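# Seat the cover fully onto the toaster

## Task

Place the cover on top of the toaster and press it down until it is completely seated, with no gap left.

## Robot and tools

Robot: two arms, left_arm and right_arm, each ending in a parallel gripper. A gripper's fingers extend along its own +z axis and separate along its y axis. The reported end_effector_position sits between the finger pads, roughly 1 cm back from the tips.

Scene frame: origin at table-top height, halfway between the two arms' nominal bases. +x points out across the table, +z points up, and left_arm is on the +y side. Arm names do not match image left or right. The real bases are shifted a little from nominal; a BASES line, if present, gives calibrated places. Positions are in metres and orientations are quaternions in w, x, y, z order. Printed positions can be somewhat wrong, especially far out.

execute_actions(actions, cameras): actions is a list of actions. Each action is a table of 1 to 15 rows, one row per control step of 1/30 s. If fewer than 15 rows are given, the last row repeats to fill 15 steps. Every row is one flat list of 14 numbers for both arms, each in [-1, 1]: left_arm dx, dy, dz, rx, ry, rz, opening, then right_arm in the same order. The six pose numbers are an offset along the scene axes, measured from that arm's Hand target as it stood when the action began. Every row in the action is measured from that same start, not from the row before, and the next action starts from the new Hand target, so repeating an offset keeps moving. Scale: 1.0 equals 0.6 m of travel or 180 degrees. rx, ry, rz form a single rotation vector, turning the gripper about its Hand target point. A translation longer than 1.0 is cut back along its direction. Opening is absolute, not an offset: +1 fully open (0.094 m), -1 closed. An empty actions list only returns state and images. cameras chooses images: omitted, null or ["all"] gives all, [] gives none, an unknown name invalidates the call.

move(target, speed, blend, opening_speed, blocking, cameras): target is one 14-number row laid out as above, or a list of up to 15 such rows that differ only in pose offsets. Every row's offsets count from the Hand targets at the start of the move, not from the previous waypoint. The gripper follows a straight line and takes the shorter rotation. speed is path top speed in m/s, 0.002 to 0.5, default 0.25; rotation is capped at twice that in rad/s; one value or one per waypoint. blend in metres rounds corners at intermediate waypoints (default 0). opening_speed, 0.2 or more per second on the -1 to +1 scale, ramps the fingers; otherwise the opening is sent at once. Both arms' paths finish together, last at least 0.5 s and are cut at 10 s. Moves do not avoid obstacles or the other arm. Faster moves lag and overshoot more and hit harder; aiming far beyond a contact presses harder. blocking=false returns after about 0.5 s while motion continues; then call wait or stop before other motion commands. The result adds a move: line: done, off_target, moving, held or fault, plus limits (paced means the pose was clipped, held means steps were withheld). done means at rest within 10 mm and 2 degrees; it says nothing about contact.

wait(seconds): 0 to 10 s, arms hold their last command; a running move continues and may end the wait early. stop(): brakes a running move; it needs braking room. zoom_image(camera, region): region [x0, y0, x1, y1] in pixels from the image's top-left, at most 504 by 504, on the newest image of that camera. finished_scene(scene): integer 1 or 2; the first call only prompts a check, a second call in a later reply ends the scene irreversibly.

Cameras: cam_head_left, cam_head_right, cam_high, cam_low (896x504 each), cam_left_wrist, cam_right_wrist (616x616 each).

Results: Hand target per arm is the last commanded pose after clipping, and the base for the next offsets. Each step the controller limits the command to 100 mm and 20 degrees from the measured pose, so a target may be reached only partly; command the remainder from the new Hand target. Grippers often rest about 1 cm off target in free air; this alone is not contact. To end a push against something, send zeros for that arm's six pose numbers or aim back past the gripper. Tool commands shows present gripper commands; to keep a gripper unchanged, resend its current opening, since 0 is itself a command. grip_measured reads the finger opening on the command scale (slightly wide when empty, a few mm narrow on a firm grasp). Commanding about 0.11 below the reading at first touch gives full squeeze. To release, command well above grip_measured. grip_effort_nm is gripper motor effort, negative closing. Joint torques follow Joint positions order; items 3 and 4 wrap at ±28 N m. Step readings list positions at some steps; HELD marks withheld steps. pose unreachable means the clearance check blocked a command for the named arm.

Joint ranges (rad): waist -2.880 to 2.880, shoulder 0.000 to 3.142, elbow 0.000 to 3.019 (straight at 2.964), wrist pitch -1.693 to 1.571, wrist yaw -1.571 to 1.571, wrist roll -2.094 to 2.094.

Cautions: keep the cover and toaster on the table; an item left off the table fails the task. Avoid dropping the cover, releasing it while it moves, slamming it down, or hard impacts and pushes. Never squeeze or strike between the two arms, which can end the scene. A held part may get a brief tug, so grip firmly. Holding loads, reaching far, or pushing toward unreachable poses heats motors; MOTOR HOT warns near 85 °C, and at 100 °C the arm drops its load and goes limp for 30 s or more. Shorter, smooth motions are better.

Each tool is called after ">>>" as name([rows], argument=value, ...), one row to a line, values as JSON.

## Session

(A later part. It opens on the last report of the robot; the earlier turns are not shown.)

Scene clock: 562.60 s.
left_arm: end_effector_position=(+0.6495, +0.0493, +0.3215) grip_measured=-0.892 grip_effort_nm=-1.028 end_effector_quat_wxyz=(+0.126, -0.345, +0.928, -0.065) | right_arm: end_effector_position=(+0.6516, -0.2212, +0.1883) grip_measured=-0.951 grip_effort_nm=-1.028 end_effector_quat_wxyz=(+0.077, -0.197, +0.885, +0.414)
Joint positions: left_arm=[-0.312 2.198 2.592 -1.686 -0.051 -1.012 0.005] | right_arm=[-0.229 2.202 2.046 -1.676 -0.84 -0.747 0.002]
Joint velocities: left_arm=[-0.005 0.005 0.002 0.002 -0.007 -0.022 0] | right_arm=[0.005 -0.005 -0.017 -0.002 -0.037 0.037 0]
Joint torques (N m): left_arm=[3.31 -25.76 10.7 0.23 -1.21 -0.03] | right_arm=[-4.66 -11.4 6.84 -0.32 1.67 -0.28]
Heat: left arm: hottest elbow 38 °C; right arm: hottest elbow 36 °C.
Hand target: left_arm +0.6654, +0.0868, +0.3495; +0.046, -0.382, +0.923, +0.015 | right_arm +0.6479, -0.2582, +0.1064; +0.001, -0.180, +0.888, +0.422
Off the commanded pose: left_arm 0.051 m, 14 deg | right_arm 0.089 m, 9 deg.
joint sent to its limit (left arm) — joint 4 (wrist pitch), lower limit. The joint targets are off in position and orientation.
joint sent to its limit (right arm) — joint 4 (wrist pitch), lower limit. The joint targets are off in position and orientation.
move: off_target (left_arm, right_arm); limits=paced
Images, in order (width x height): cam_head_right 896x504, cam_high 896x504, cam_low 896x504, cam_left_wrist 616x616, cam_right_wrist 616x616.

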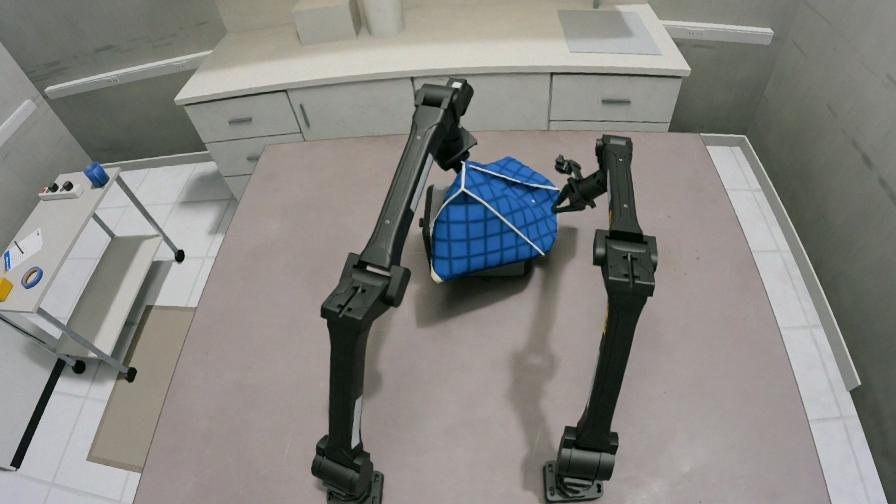

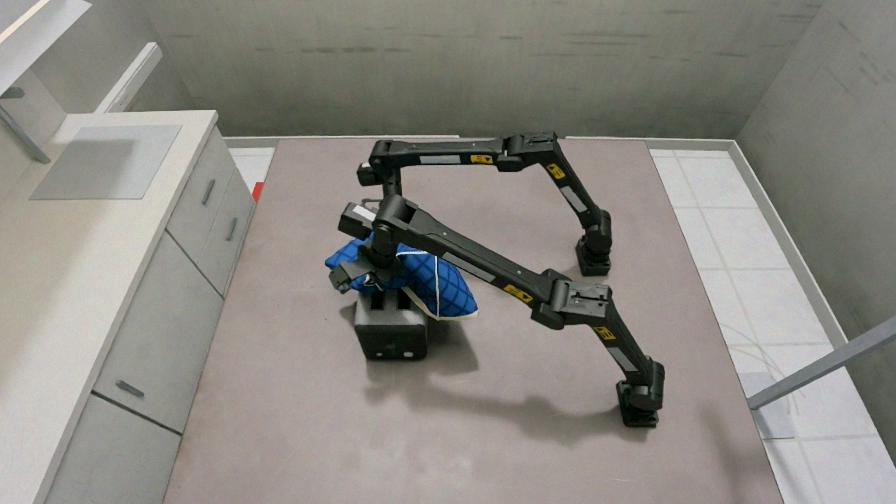

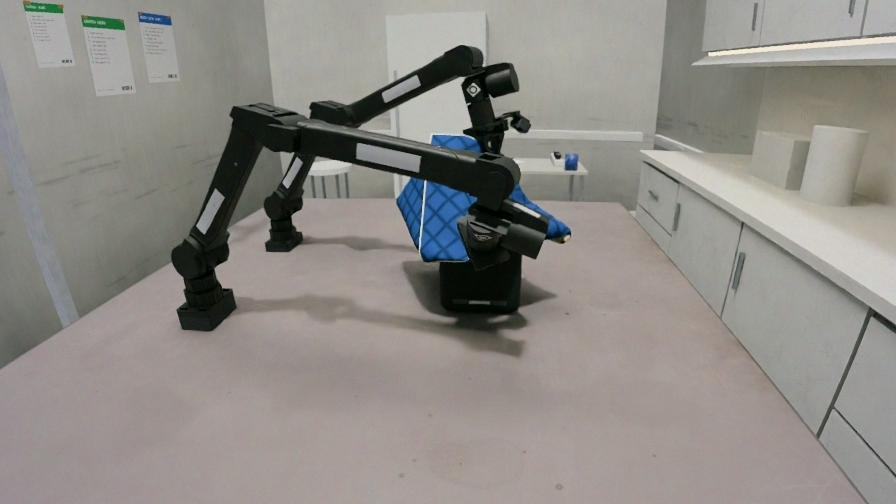

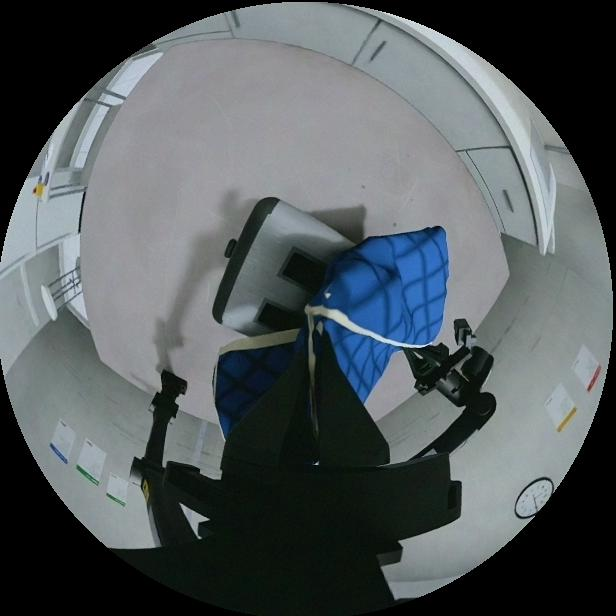

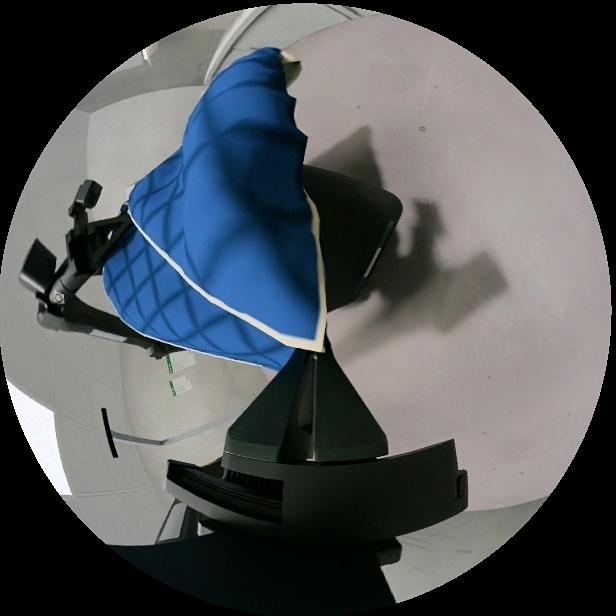

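>>> move([
  [-0.02,0.06,0.0,0,0,0,-1,0.01,0.16,0.12,0,0,0,-1],
  [-0.02,0.13,-0.04,0,0,0,-1,0.01,0.16,0.12,0,0,0,-1],
], speed=0.1, cameras=["cam_head_right","cam_high","cam_low","cam_right_wrist","cam_left_wrist"])

Scene clock: 574.27 s.
left_arm: end_effector_position=(+0.6463, +0.0990, +0.2926) grip_measured=-0.892 grip_effort_nm=-1.033 end_effector_quat_wxyz=(+0.090, -0.346, +0.933, -0.040) | right_arm: end_effector_position=(+0.6525, -0.1814, +0.2116) grip_measured=-0.951 grip_effort_nm=-1.043 end_effector_quat_wxyz=(+0.054, -0.165, +0.891, +0.419)
Joint positions: left_arm=[-0.242 2.172 2.481 -1.686 -0.034 -0.944 0.005] | right_arm=[-0.169 2.173 2.059 -1.676 -0.852 -0.598 0.002]
Joint velocities: left_arm=[0.005 -0.015 -0.002 -0.002 -0.022 -0.007 0.001] | right_arm=[0.005 -0.005 0.027 -0.012 -0.022 0.081 0]
Joint torques (N m): left_arm=[5.83 -28.81 7.5 0.12 -1.49 0.18] | right_arm=[1.79 -14.92 9.24 -0.23 0.29 0.09]
Heat: left arm: hottest elbow 39 °C; right arm: hottest elbow 36 °C.
Hand target: left_arm +0.6537, +0.1650, +0.3267; +0.046, -0.383, +0.922, +0.015 | right_arm +0.6547, -0.1621, +0.1795; +0.002, -0.180, +0.888, +0.424
Off the commanded pose: left_arm 0.074 m, 9 deg | right_arm 0.038 m, 6 deg.
joint sent to its limit (left arm) — joint 4 (wrist pitch), lower limit. The joint targets are off in position and orientation.
joint sent to its limit (right arm) — joint 4 (wrist pitch), lower limit. The joint targets are off in orientation, not in position.
move: off_target (left_arm, right_arm)
Images, in order (width x height): cam_head_right 896x504, cam_high 896x504, cam_low 896x504, cam_left_wrist 616x616, cam_right_wrist 616x616.

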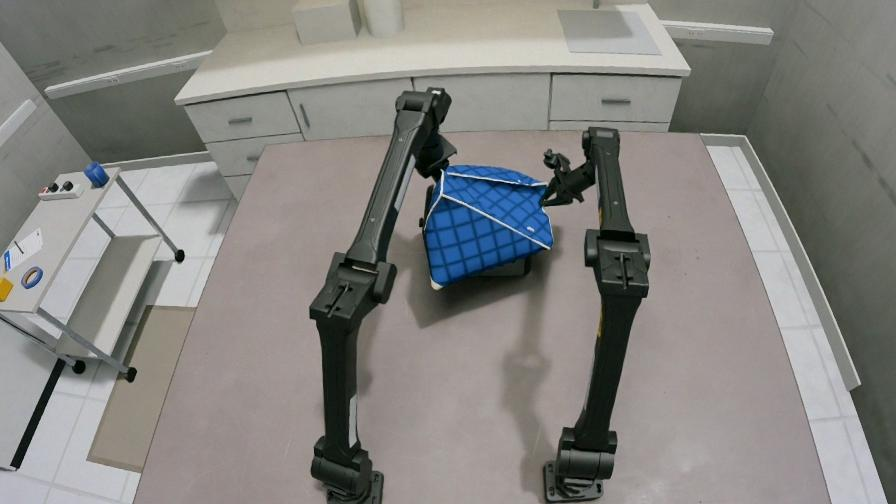

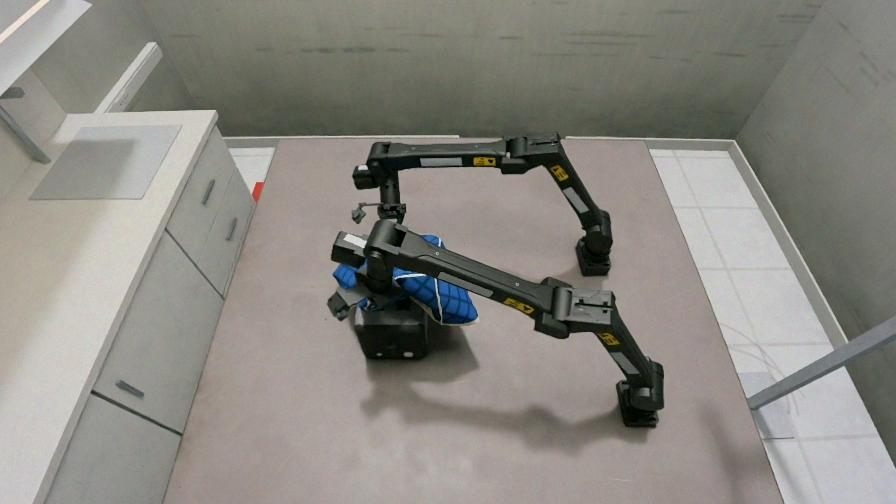

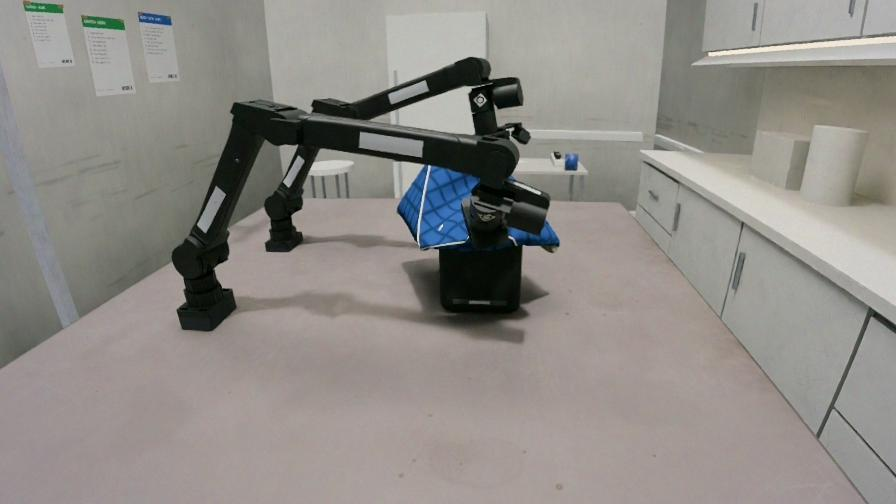

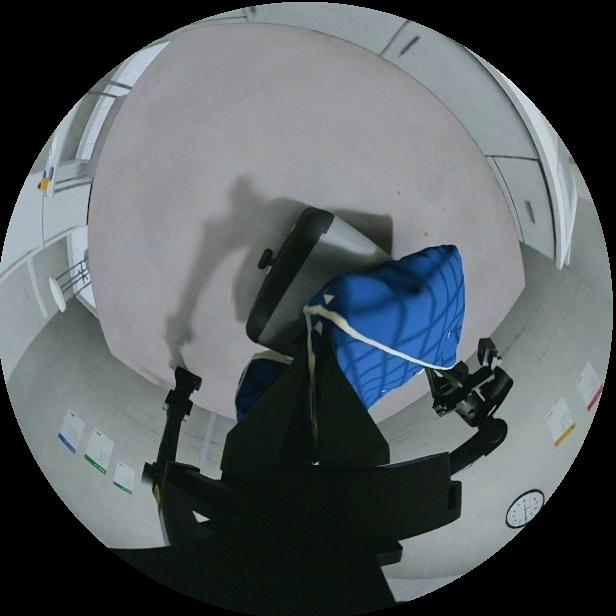

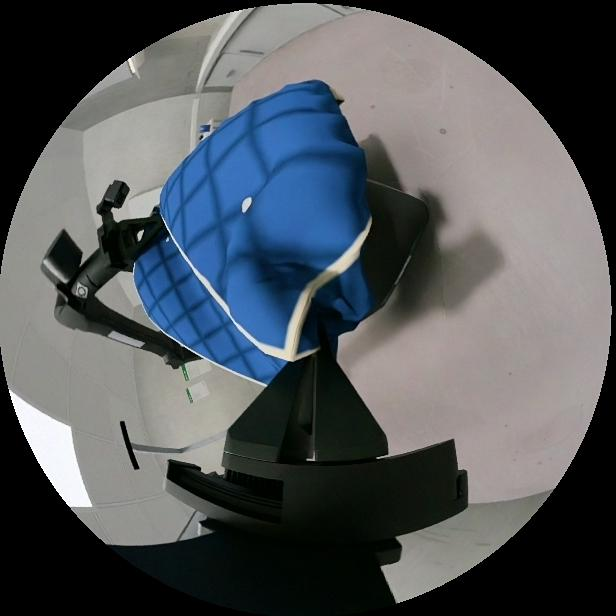

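>>> move([
  [-0.02,0.03,0.0,0,0,0,-1,0.01,0.04,-0.05,0,0,0,-1],
  [-0.02,0.06,0.0,0,0,0,-1,0.01,0.07,-0.05,0,0,0,-1],
  [-0.02,0.06,-0.16,0,0,0,-1,0.01,0.07,-0.05,0,0,0,-1],
], speed=0.1, cameras=["cam_head_right","cam_high","cam_low","cam_right_wrist","cam_left_wrist"])

Scene clock: 582.53 s.
left_arm: end_effector_position=(+0.6276, +0.1139, +0.2509) grip_measured=-0.892 grip_effort_nm=-1.033 end_effector_quat_wxyz=(+0.052, -0.336, +0.940, -0.019) | right_arm: end_effector_position=(+0.6549, -0.1734, +0.2119) grip_measured=-0.951 grip_effort_nm=-1.043 end_effector_quat_wxyz=(+0.051, -0.159, +0.893, +0.418)
Joint positions: left_arm=[-0.225 2.126 2.297 -1.635 -0.023 -0.905 0.005] | right_arm=[-0.156 2.173 2.061 -1.663 -0.852 -0.565 0.002]
Joint velocities: left_arm=[-0.005 -0.005 0.012 -0.012 -0.066 0.007 -0.001] | right_arm=[-0.015 0.005 -0.007 -0.007 0.022 -0.051 -0.001]
Joint torques (N m): left_arm=[8.47 -23 5.61 -0.03 -1.88 0.21] | right_arm=[5.6 -12.69 7.45 0.96 -0.17 0.09]
Heat: left arm: hottest elbow 38 °C; right arm: hottest elbow 36 °C.
Hand target: left_arm +0.6418, +0.2027, +0.2310; +0.047, -0.384, +0.922, +0.016 | right_arm +0.6604, -0.1199, +0.1498; +0.002, -0.180, +0.887, +0.425
Off the commanded pose: left_arm 0.091 m, 7 deg | right_arm 0.082 m, 6 deg.
move: off_target (left_arm, right_arm); limits=paced
Images, in order (width x height): cam_head_right 896x504, cam_high 896x504, cam_low 896x504, cam_left_wrist 616x616, cam_right_wrist 616x616.

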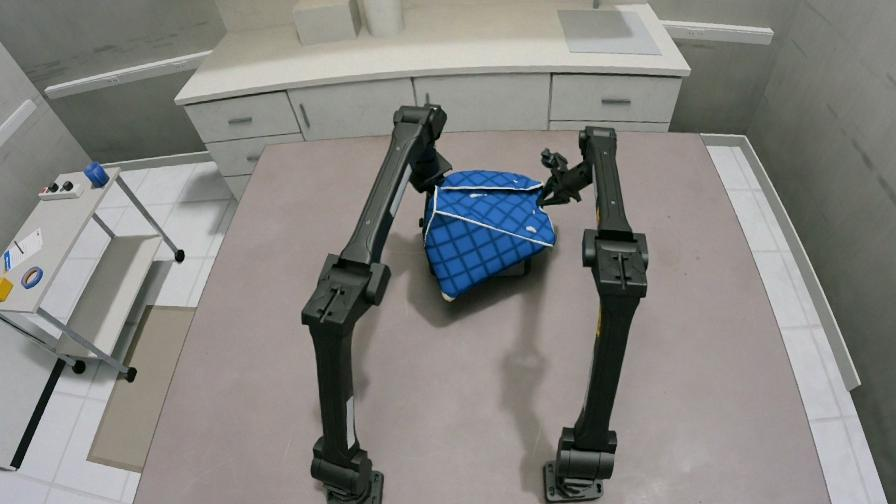

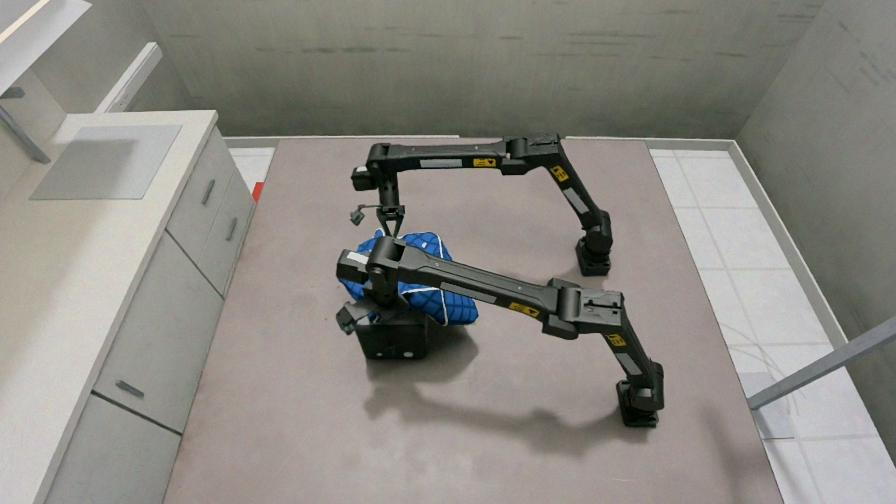

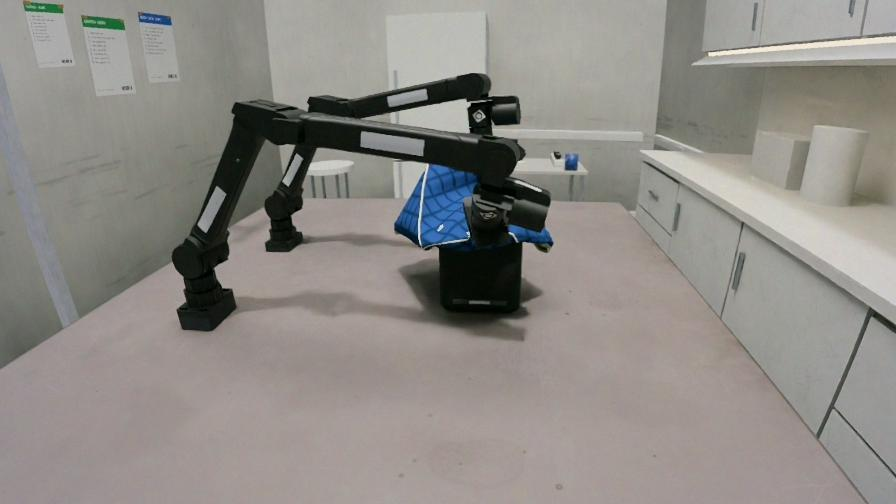

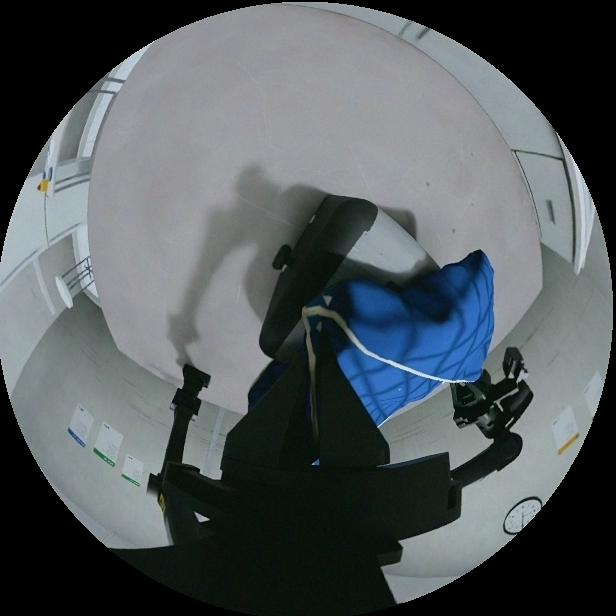

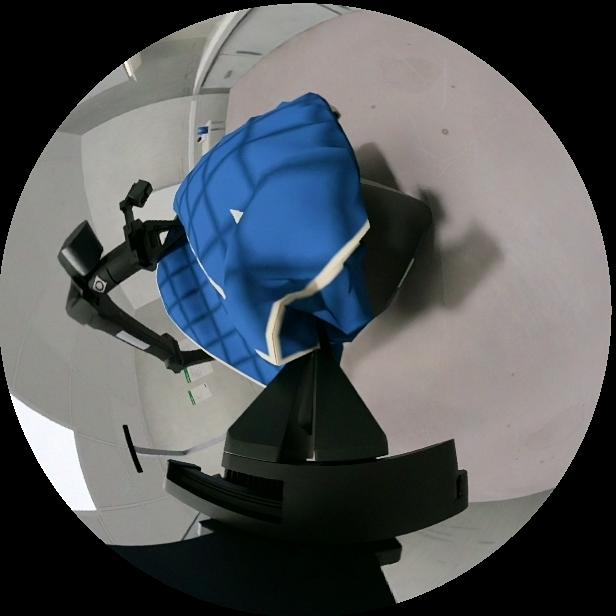

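>>> move([
  [0.02,-0.12,0.18,0,0,0,-1,0.0,-0.05,0.14,0,0,0,-1],
  [0.03,-0.03,0.21,0,0,0,-1,0.0,-0.01,0.14,0,0,0,-1],
], speed=0.1, cameras=["cam_head_right","cam_high","cam_low","cam_right_wrist","cam_left_wrist"])

Scene clock: 591.67 s.
left_arm: end_effector_position=(+0.6520, +0.1612, +0.3301) grip_measured=-0.892 grip_effort_nm=-1.013 end_effector_quat_wxyz=(+0.124, -0.363, +0.923, -0.040) | right_arm: end_effector_position=(+0.6548, -0.1197, +0.2487) grip_measured=-0.951 grip_effort_nm=-1.028 end_effector_quat_wxyz=(+0.049, -0.174, +0.887, +0.425)
Joint positions: left_arm=[-0.159 2.125 2.494 -1.683 -0.057 -0.897 0.005] | right_arm=[-0.076 2.145 2.108 -1.676 -0.875 -0.493 0.002]
Joint velocities: left_arm=[-0.005 -0.005 0.002 -0.032 -0.007 0.051 0] | right_arm=[-0.005 -0.015 0.007 0.017 -0.051 -0.037 0]
Joint torques (N m): left_arm=[1.61 -24.29 11.12 0.24 -0.74 0.07] | right_arm=[-1.55 -16.5 10.5 -0.1 0.25 0.23]
Heat: left arm: hottest elbow 39 °C; right arm: hottest elbow 36 °C.
Hand target: left_arm +0.6600, +0.1825, +0.3569; +0.046, -0.382, +0.923, +0.015 | right_arm +0.6615, -0.1261, +0.2342; +0.002, -0.180, +0.887, +0.425
Off the commanded pose: left_arm 0.037 m, 11 deg | right_arm 0.017 m, 5 deg.
joint sent to its limit (left arm) — joint 4 (wrist pitch), lower limit. The joint targets are off in orientation, not in position.
joint sent to its limit (right arm) — joint 4 (wrist pitch), lower limit. The joint targets are off in orientation, not in position.
move: off_target (left_arm, right_arm)
Images, in order (width x height): cam_head_right 896x504, cam_high 896x504, cam_low 896x504, cam_left_wrist 616x616, cam_right_wrist 616x616.

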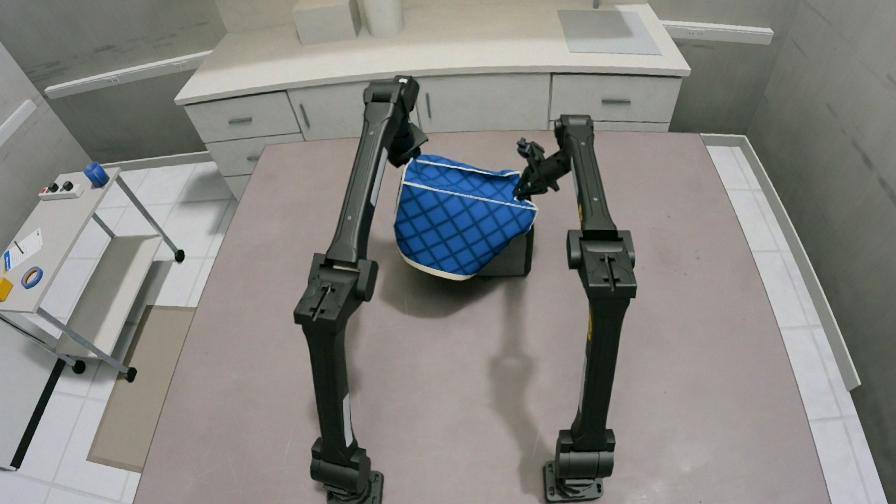

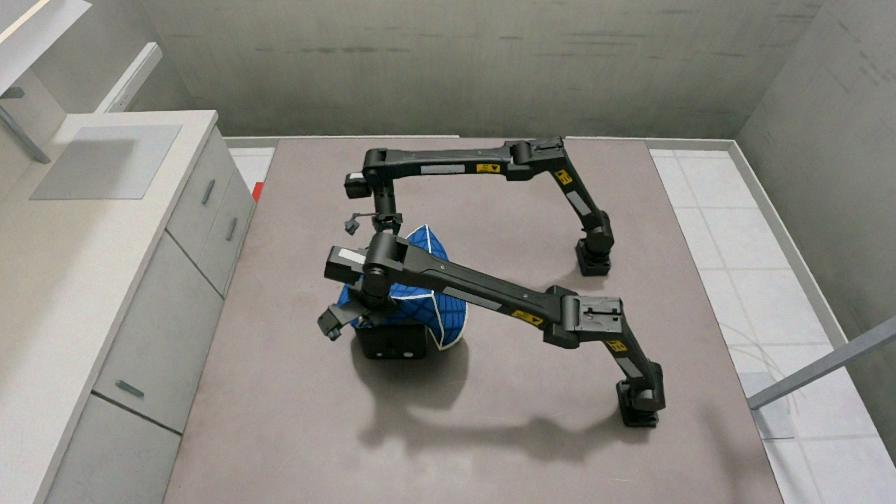

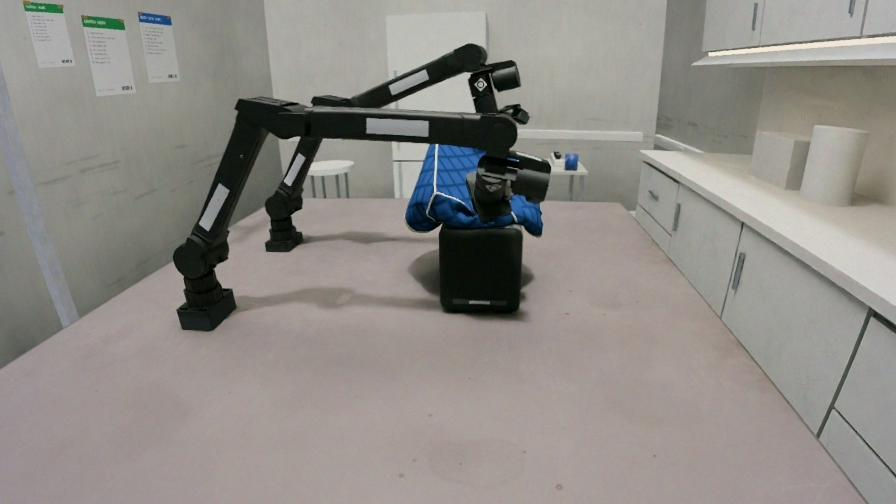

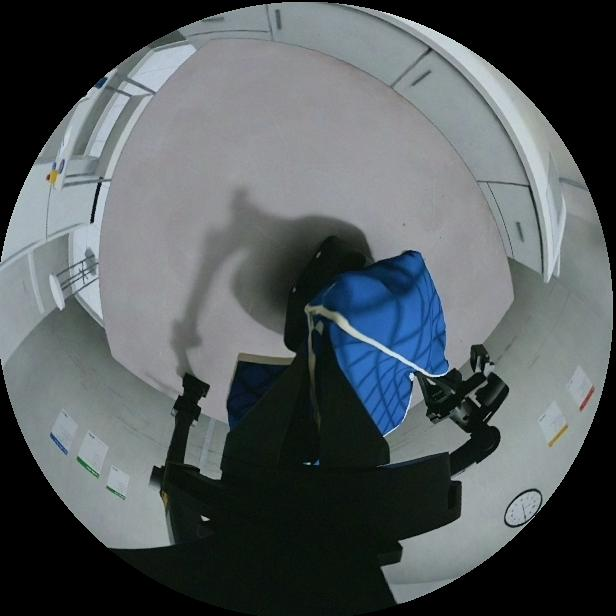

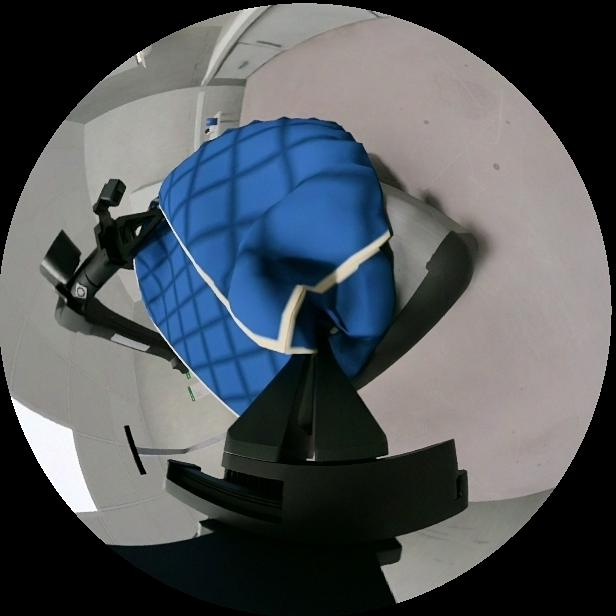

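>>> move([
  [-0.02,-0.06,0.17,0,0,0,-1,-0.05,-0.08,0.38,0,0,0,-1],
  [-0.03,-0.07,0.17,0,0,0,-1,-0.08,-0.09,0.38,0,0,0,-1],
], speed=0.12, cameras=["cam_head_right","cam_high","cam_low","cam_right_wrist","cam_left_wrist"])

Scene clock: 600.67 s.
left_arm: end_effector_position=(+0.6487, +0.1275, +0.4196) grip_measured=-0.892 grip_effort_nm=-1.038 end_effector_quat_wxyz=(+0.206, -0.350, +0.910, -0.089) | right_arm: end_effector_position=(+0.6214, -0.1592, +0.4397) grip_measured=-0.951 grip_effort_nm=-1.033 end_effector_quat_wxyz=(+0.165, -0.108, +0.887, +0.417)
Joint positions: left_arm=[-0.211 2.094 2.654 -1.683 -0.073 -0.924 0.005] | right_arm=[-0.151 1.877 2.17 -1.676 -0.918 -0.263 0.002]
Joint velocities: left_arm=[0.005 0.015 0.002 -0.012 -0.037 -0.081 -0.001] | right_arm=[0.005 -0.034 0.002 -0.002 -0.007 -0.022 0.001]
Joint torques (N m): left_arm=[0.26 -25.88 9.31 0.43 -0.64 -0.04] | right_arm=[-3.84 -17.73 10.4 0.32 -0.74 0.27]
Heat: left arm: hottest elbow 40 °C; right arm: hottest elbow 36 °C.
Hand target: left_arm +0.6417, +0.1389, +0.4581; +0.062, -0.378, +0.924, +0.004 | right_arm +0.6165, -0.1809, +0.4637; +0.006, -0.178, +0.888, +0.424
Off the commanded pose: left_arm 0.042 m, 22 deg; orientation clipped | right_arm 0.032 m, 20 deg; orientation clipped.
joint sent to its limit (left arm) — joint 4 (wrist pitch), lower limit. The joint targets are off in position and orientation.
joint sent to its limit (right arm) — joint 4 (wrist pitch), lower limit. The joint targets are off in orientation, not in position.
move: off_target (left_arm, right_arm); limits=paced
Images, in order (width x height): cam_head_right 896x504, cam_high 896x504, cam_low 896x504, cam_left_wrist 616x616, cam_right_wrist 616x616.

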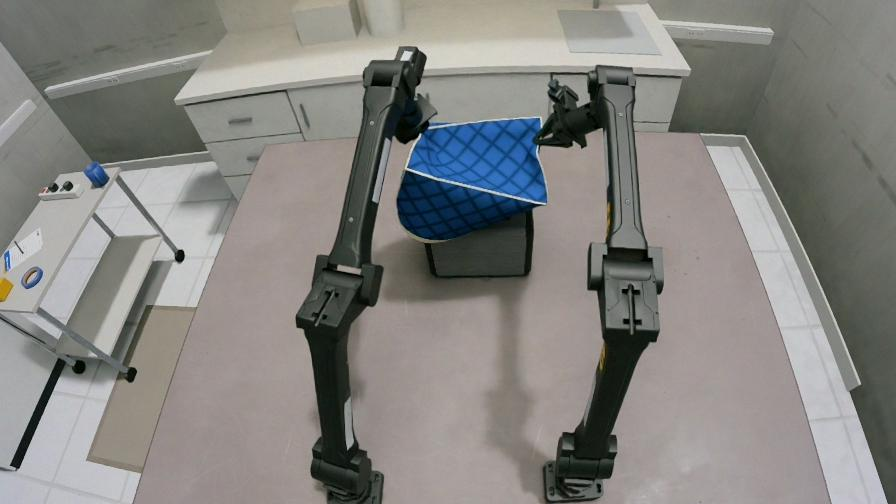

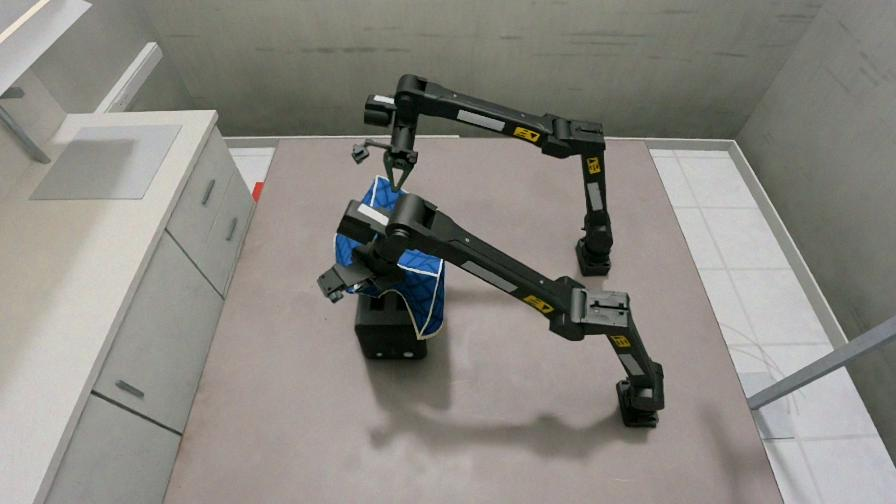

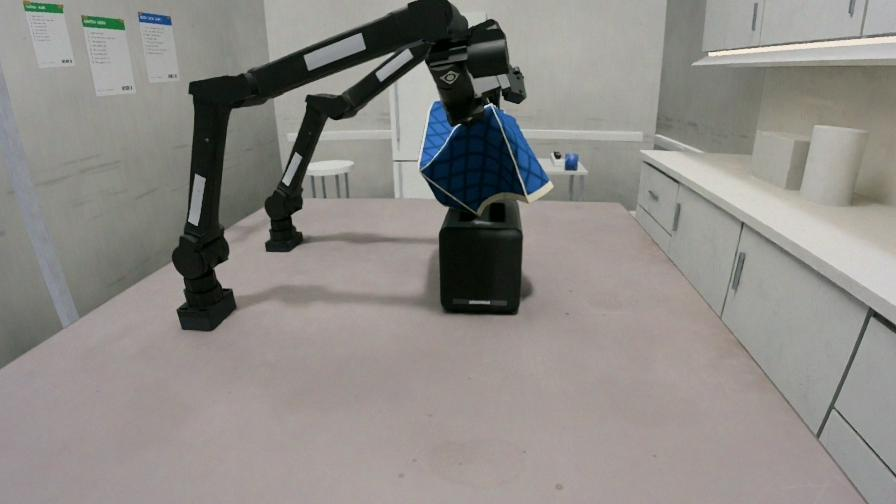

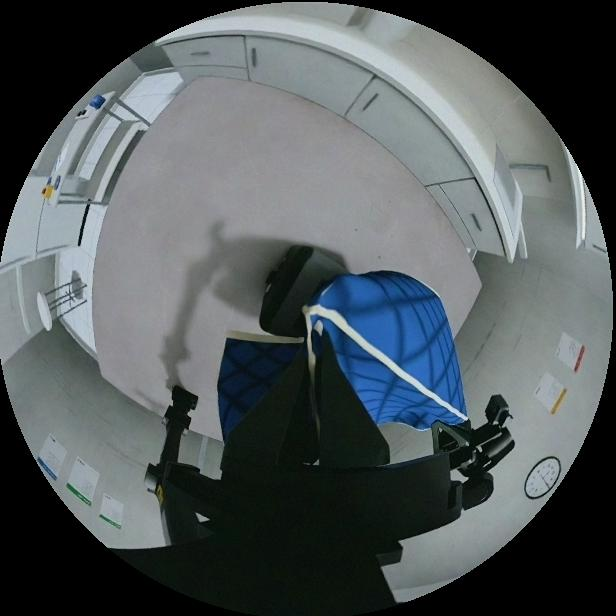

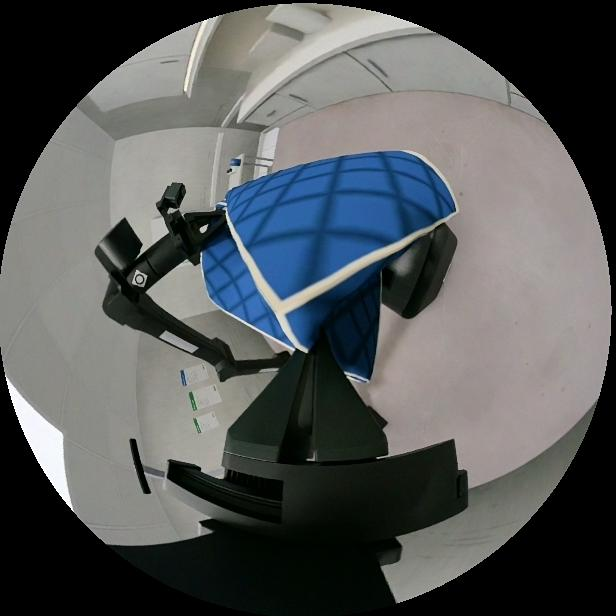

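>>> move([
  [0.0,0.02,-0.08,0,0,0,-1,-0.09,0.0,-0.04,0,0,0,-1],
  [0.0,0.02,-0.3,0,0,0,-1,-0.08,0.0,-0.25,0,0,0,-1],
], speed=0.1, cameras=["cam_head_right","cam_high","cam_low","cam_right_wrist","cam_left_wrist"])

Scene clock: 611.87 s.
left_arm: end_effector_position=(+0.6282, +0.1233, +0.3102) grip_measured=-0.892 grip_effort_nm=-1.028 end_effector_quat_wxyz=(+0.091, -0.351, +0.931, -0.031) | right_arm: end_effector_position=(+0.5597, -0.1565, +0.3527) grip_measured=-0.951 grip_effort_nm=-1.033 end_effector_quat_wxyz=(+0.107, -0.172, +0.888, +0.412)
Joint positions: left_arm=[-0.217 2.094 2.396 -1.685 -0.047 -0.929 0.005] | right_arm=[-0.151 1.783 1.826 -1.676 -0.878 -0.526 0.002]
Joint velocities: left_arm=[-0.005 -0.015 -0.012 0.017 0.081 0.037 -0.001] | right_arm=[-0.005 -0.024 0.012 0.002 -0.022 0.037 0]
Joint torques (N m): left_arm=[2.96 -19.49 6.82 0.12 -1.17 -0.12] | right_arm=[-3.72 -10.81 6.86 -0.03 0.74 0.03]
Heat: left arm: hottest elbow 39 °C; right arm: hottest elbow 36 °C.
Hand target: left_arm +0.6418, +0.1541, +0.2784; +0.063, -0.381, +0.922, +0.005 | right_arm +0.5669, -0.1805, +0.3132; +0.005, -0.178, +0.888, +0.424
Off the commanded pose: left_arm 0.044 m, 6 deg | right_arm 0.047 m, 12 deg.
joint sent to its limit (left arm) — joint 4 (wrist pitch), lower limit. The joint targets are off in position, not in orientation.
joint sent to its limit (right arm) — joint 4 (wrist pitch), lower limit. The joint targets are off in position and orientation.
move: off_target (left_arm, right_arm)
Images, in order (width x height): cam_head_right 896x504, cam_high 896x504, cam_low 896x504, cam_left_wrist 616x616, cam_right_wrist 616x616.

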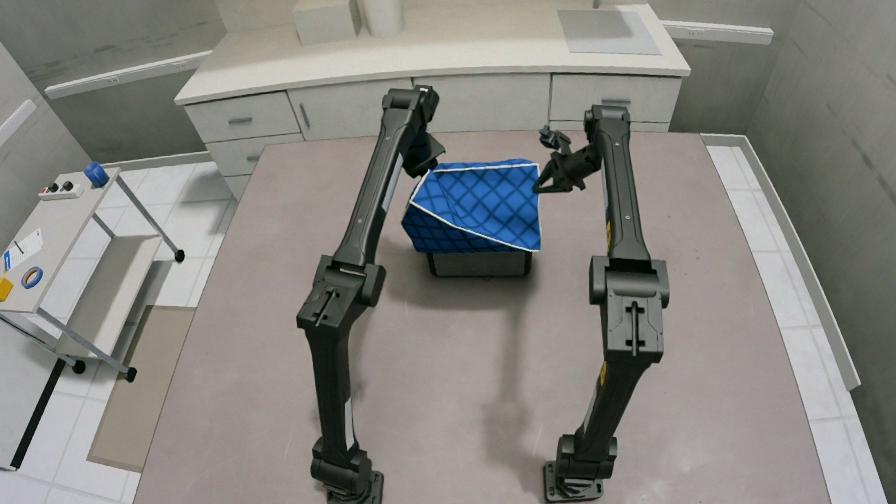

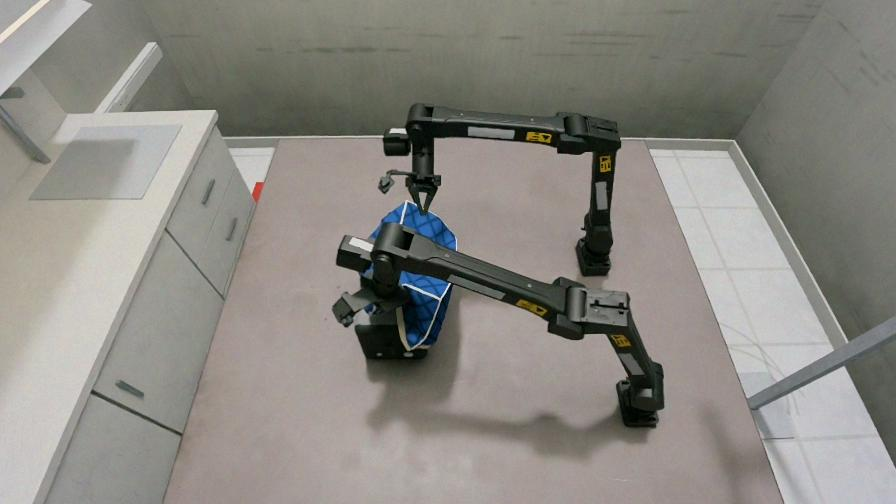

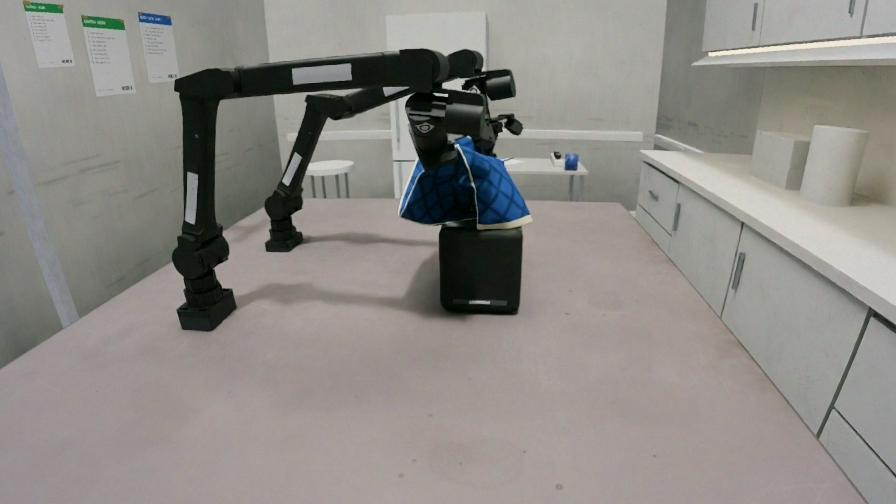

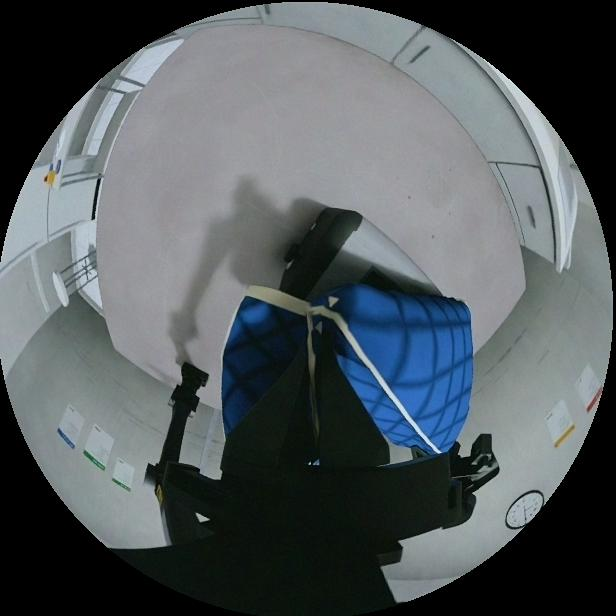

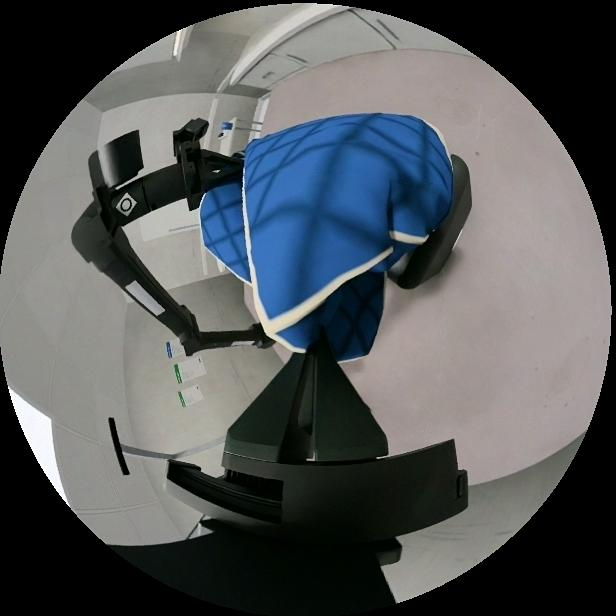

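>>> move([
  [-0.01,0.0,0.2,0,0,0,-1,0.0,0.03,0.06,0,0,0,-1],
  [0.09,0.02,0.2,0,0,0,-1,0.03,0.03,0.0,0,0,0,-1],
  [0.09,0.03,-0.03,0,0,0,-1,0.05,0.04,-0.12,0,0,0,-1],
], speed=0.1, cameras=["cam_head_right","cam_high","cam_low","cam_right_wrist","cam_left_wrist"])

Scene clock: 627.03 s.
left_arm: end_effector_position=(+0.6807, +0.1266, +0.2906) grip_measured=-0.892 grip_effort_nm=-1.028 end_effector_quat_wxyz=(+0.117, -0.343, +0.931, -0.043) | right_arm: end_effector_position=(+0.5935, -0.1484, +0.2649) grip_measured=-0.951 grip_effort_nm=-1.028 end_effector_quat_wxyz=(+0.050, -0.171, +0.887, +0.426)
Joint positions: left_arm=[-0.197 2.257 2.618 -1.686 -0.047 -0.892 0.005] | right_arm=[-0.129 1.967 1.859 -1.662 -0.871 -0.566 0.002]
Joint velocities: left_arm=[-0.005 -0.005 0.002 0.002 -0.007 0.007 0] | right_arm=[0.005 -0.005 -0.012 0.007 0.007 -0.051 -0.002]
Joint torques (N m): left_arm=[4.13 -22.01 7.2 0.31 -0.97 -0.09] | right_arm=[-1.44 -13.39 9.22 -0.69 0.76 -0.15]
Heat: left arm: hottest elbow 38 °C; right arm: hottest elbow 35 °C.
Hand target: left_arm +0.6964, +0.1718, +0.2609; +0.063, -0.381, +0.923, +0.005 | right_arm +0.5958, -0.1559, +0.2406; +0.005, -0.178, +0.888, +0.424
Off the commanded pose: left_arm 0.057 m, 9 deg | right_arm 0.025 m, 5 deg.
joint sent to its limit (left arm) — joint 4 (wrist pitch), lower limit. The joint targets are off in orientation, not in position.
joint sent to its limit (right arm) — joint 4 (wrist pitch), lower limit. The joint targets are off in orientation, not in position.
move: off_target (left_arm, right_arm)
Images, in order (width x height): cam_head_right 896x504, cam_high 896x504, cam_low 896x504, cam_left_wrist 616x616, cam_right_wrist 616x616.

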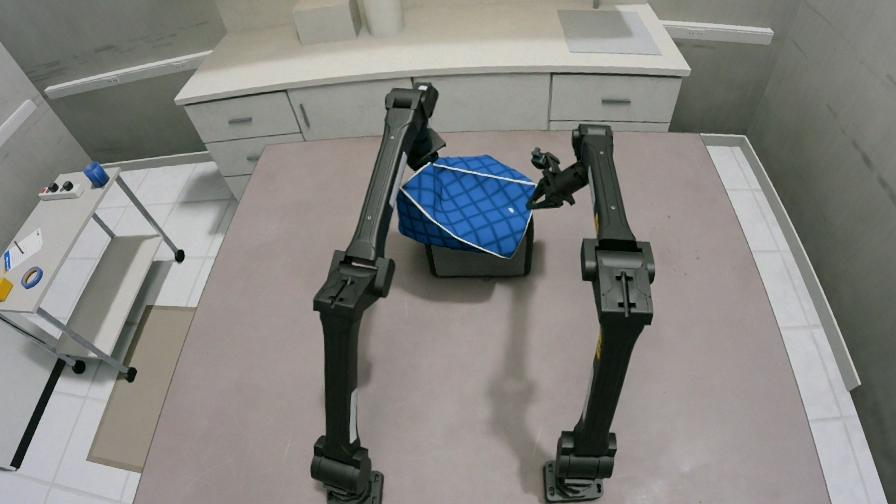

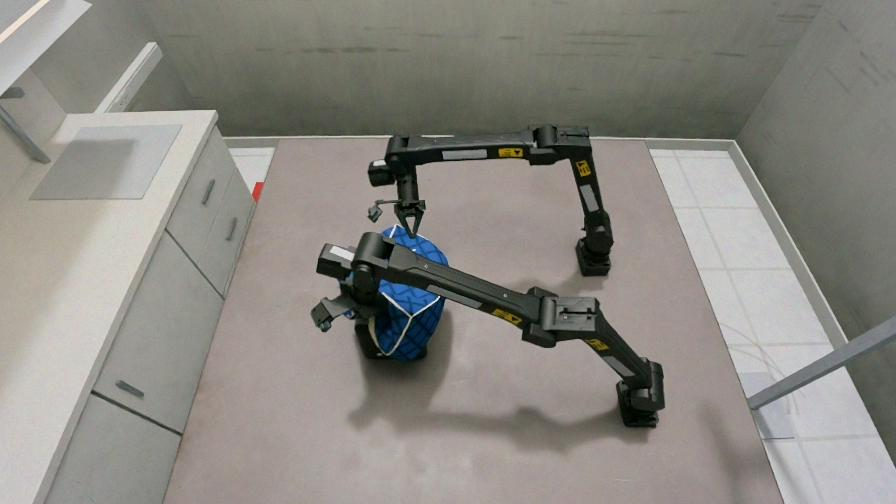

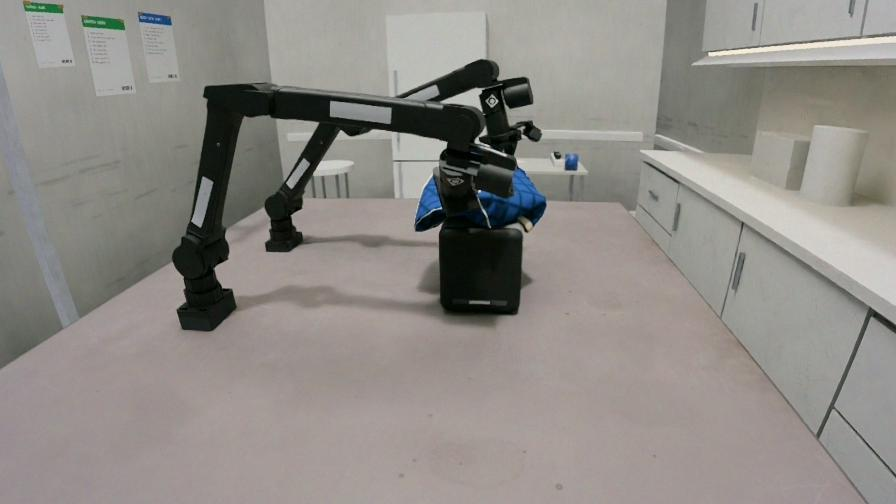

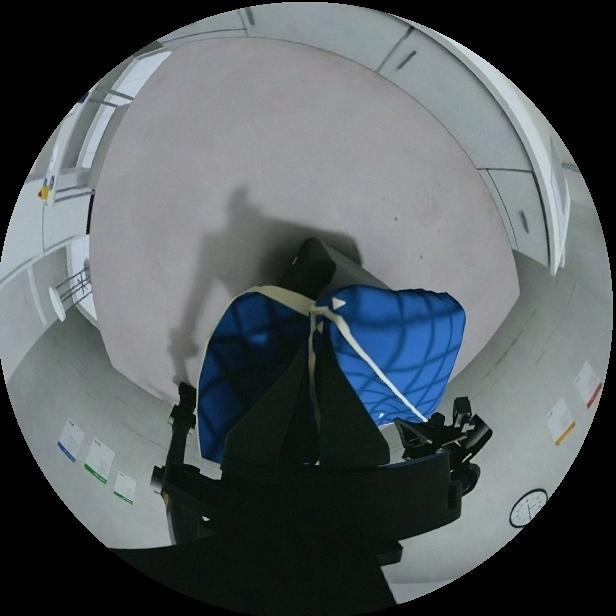

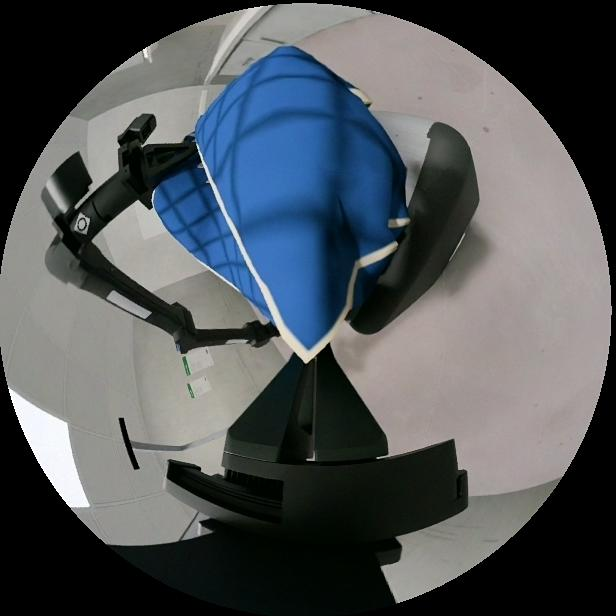

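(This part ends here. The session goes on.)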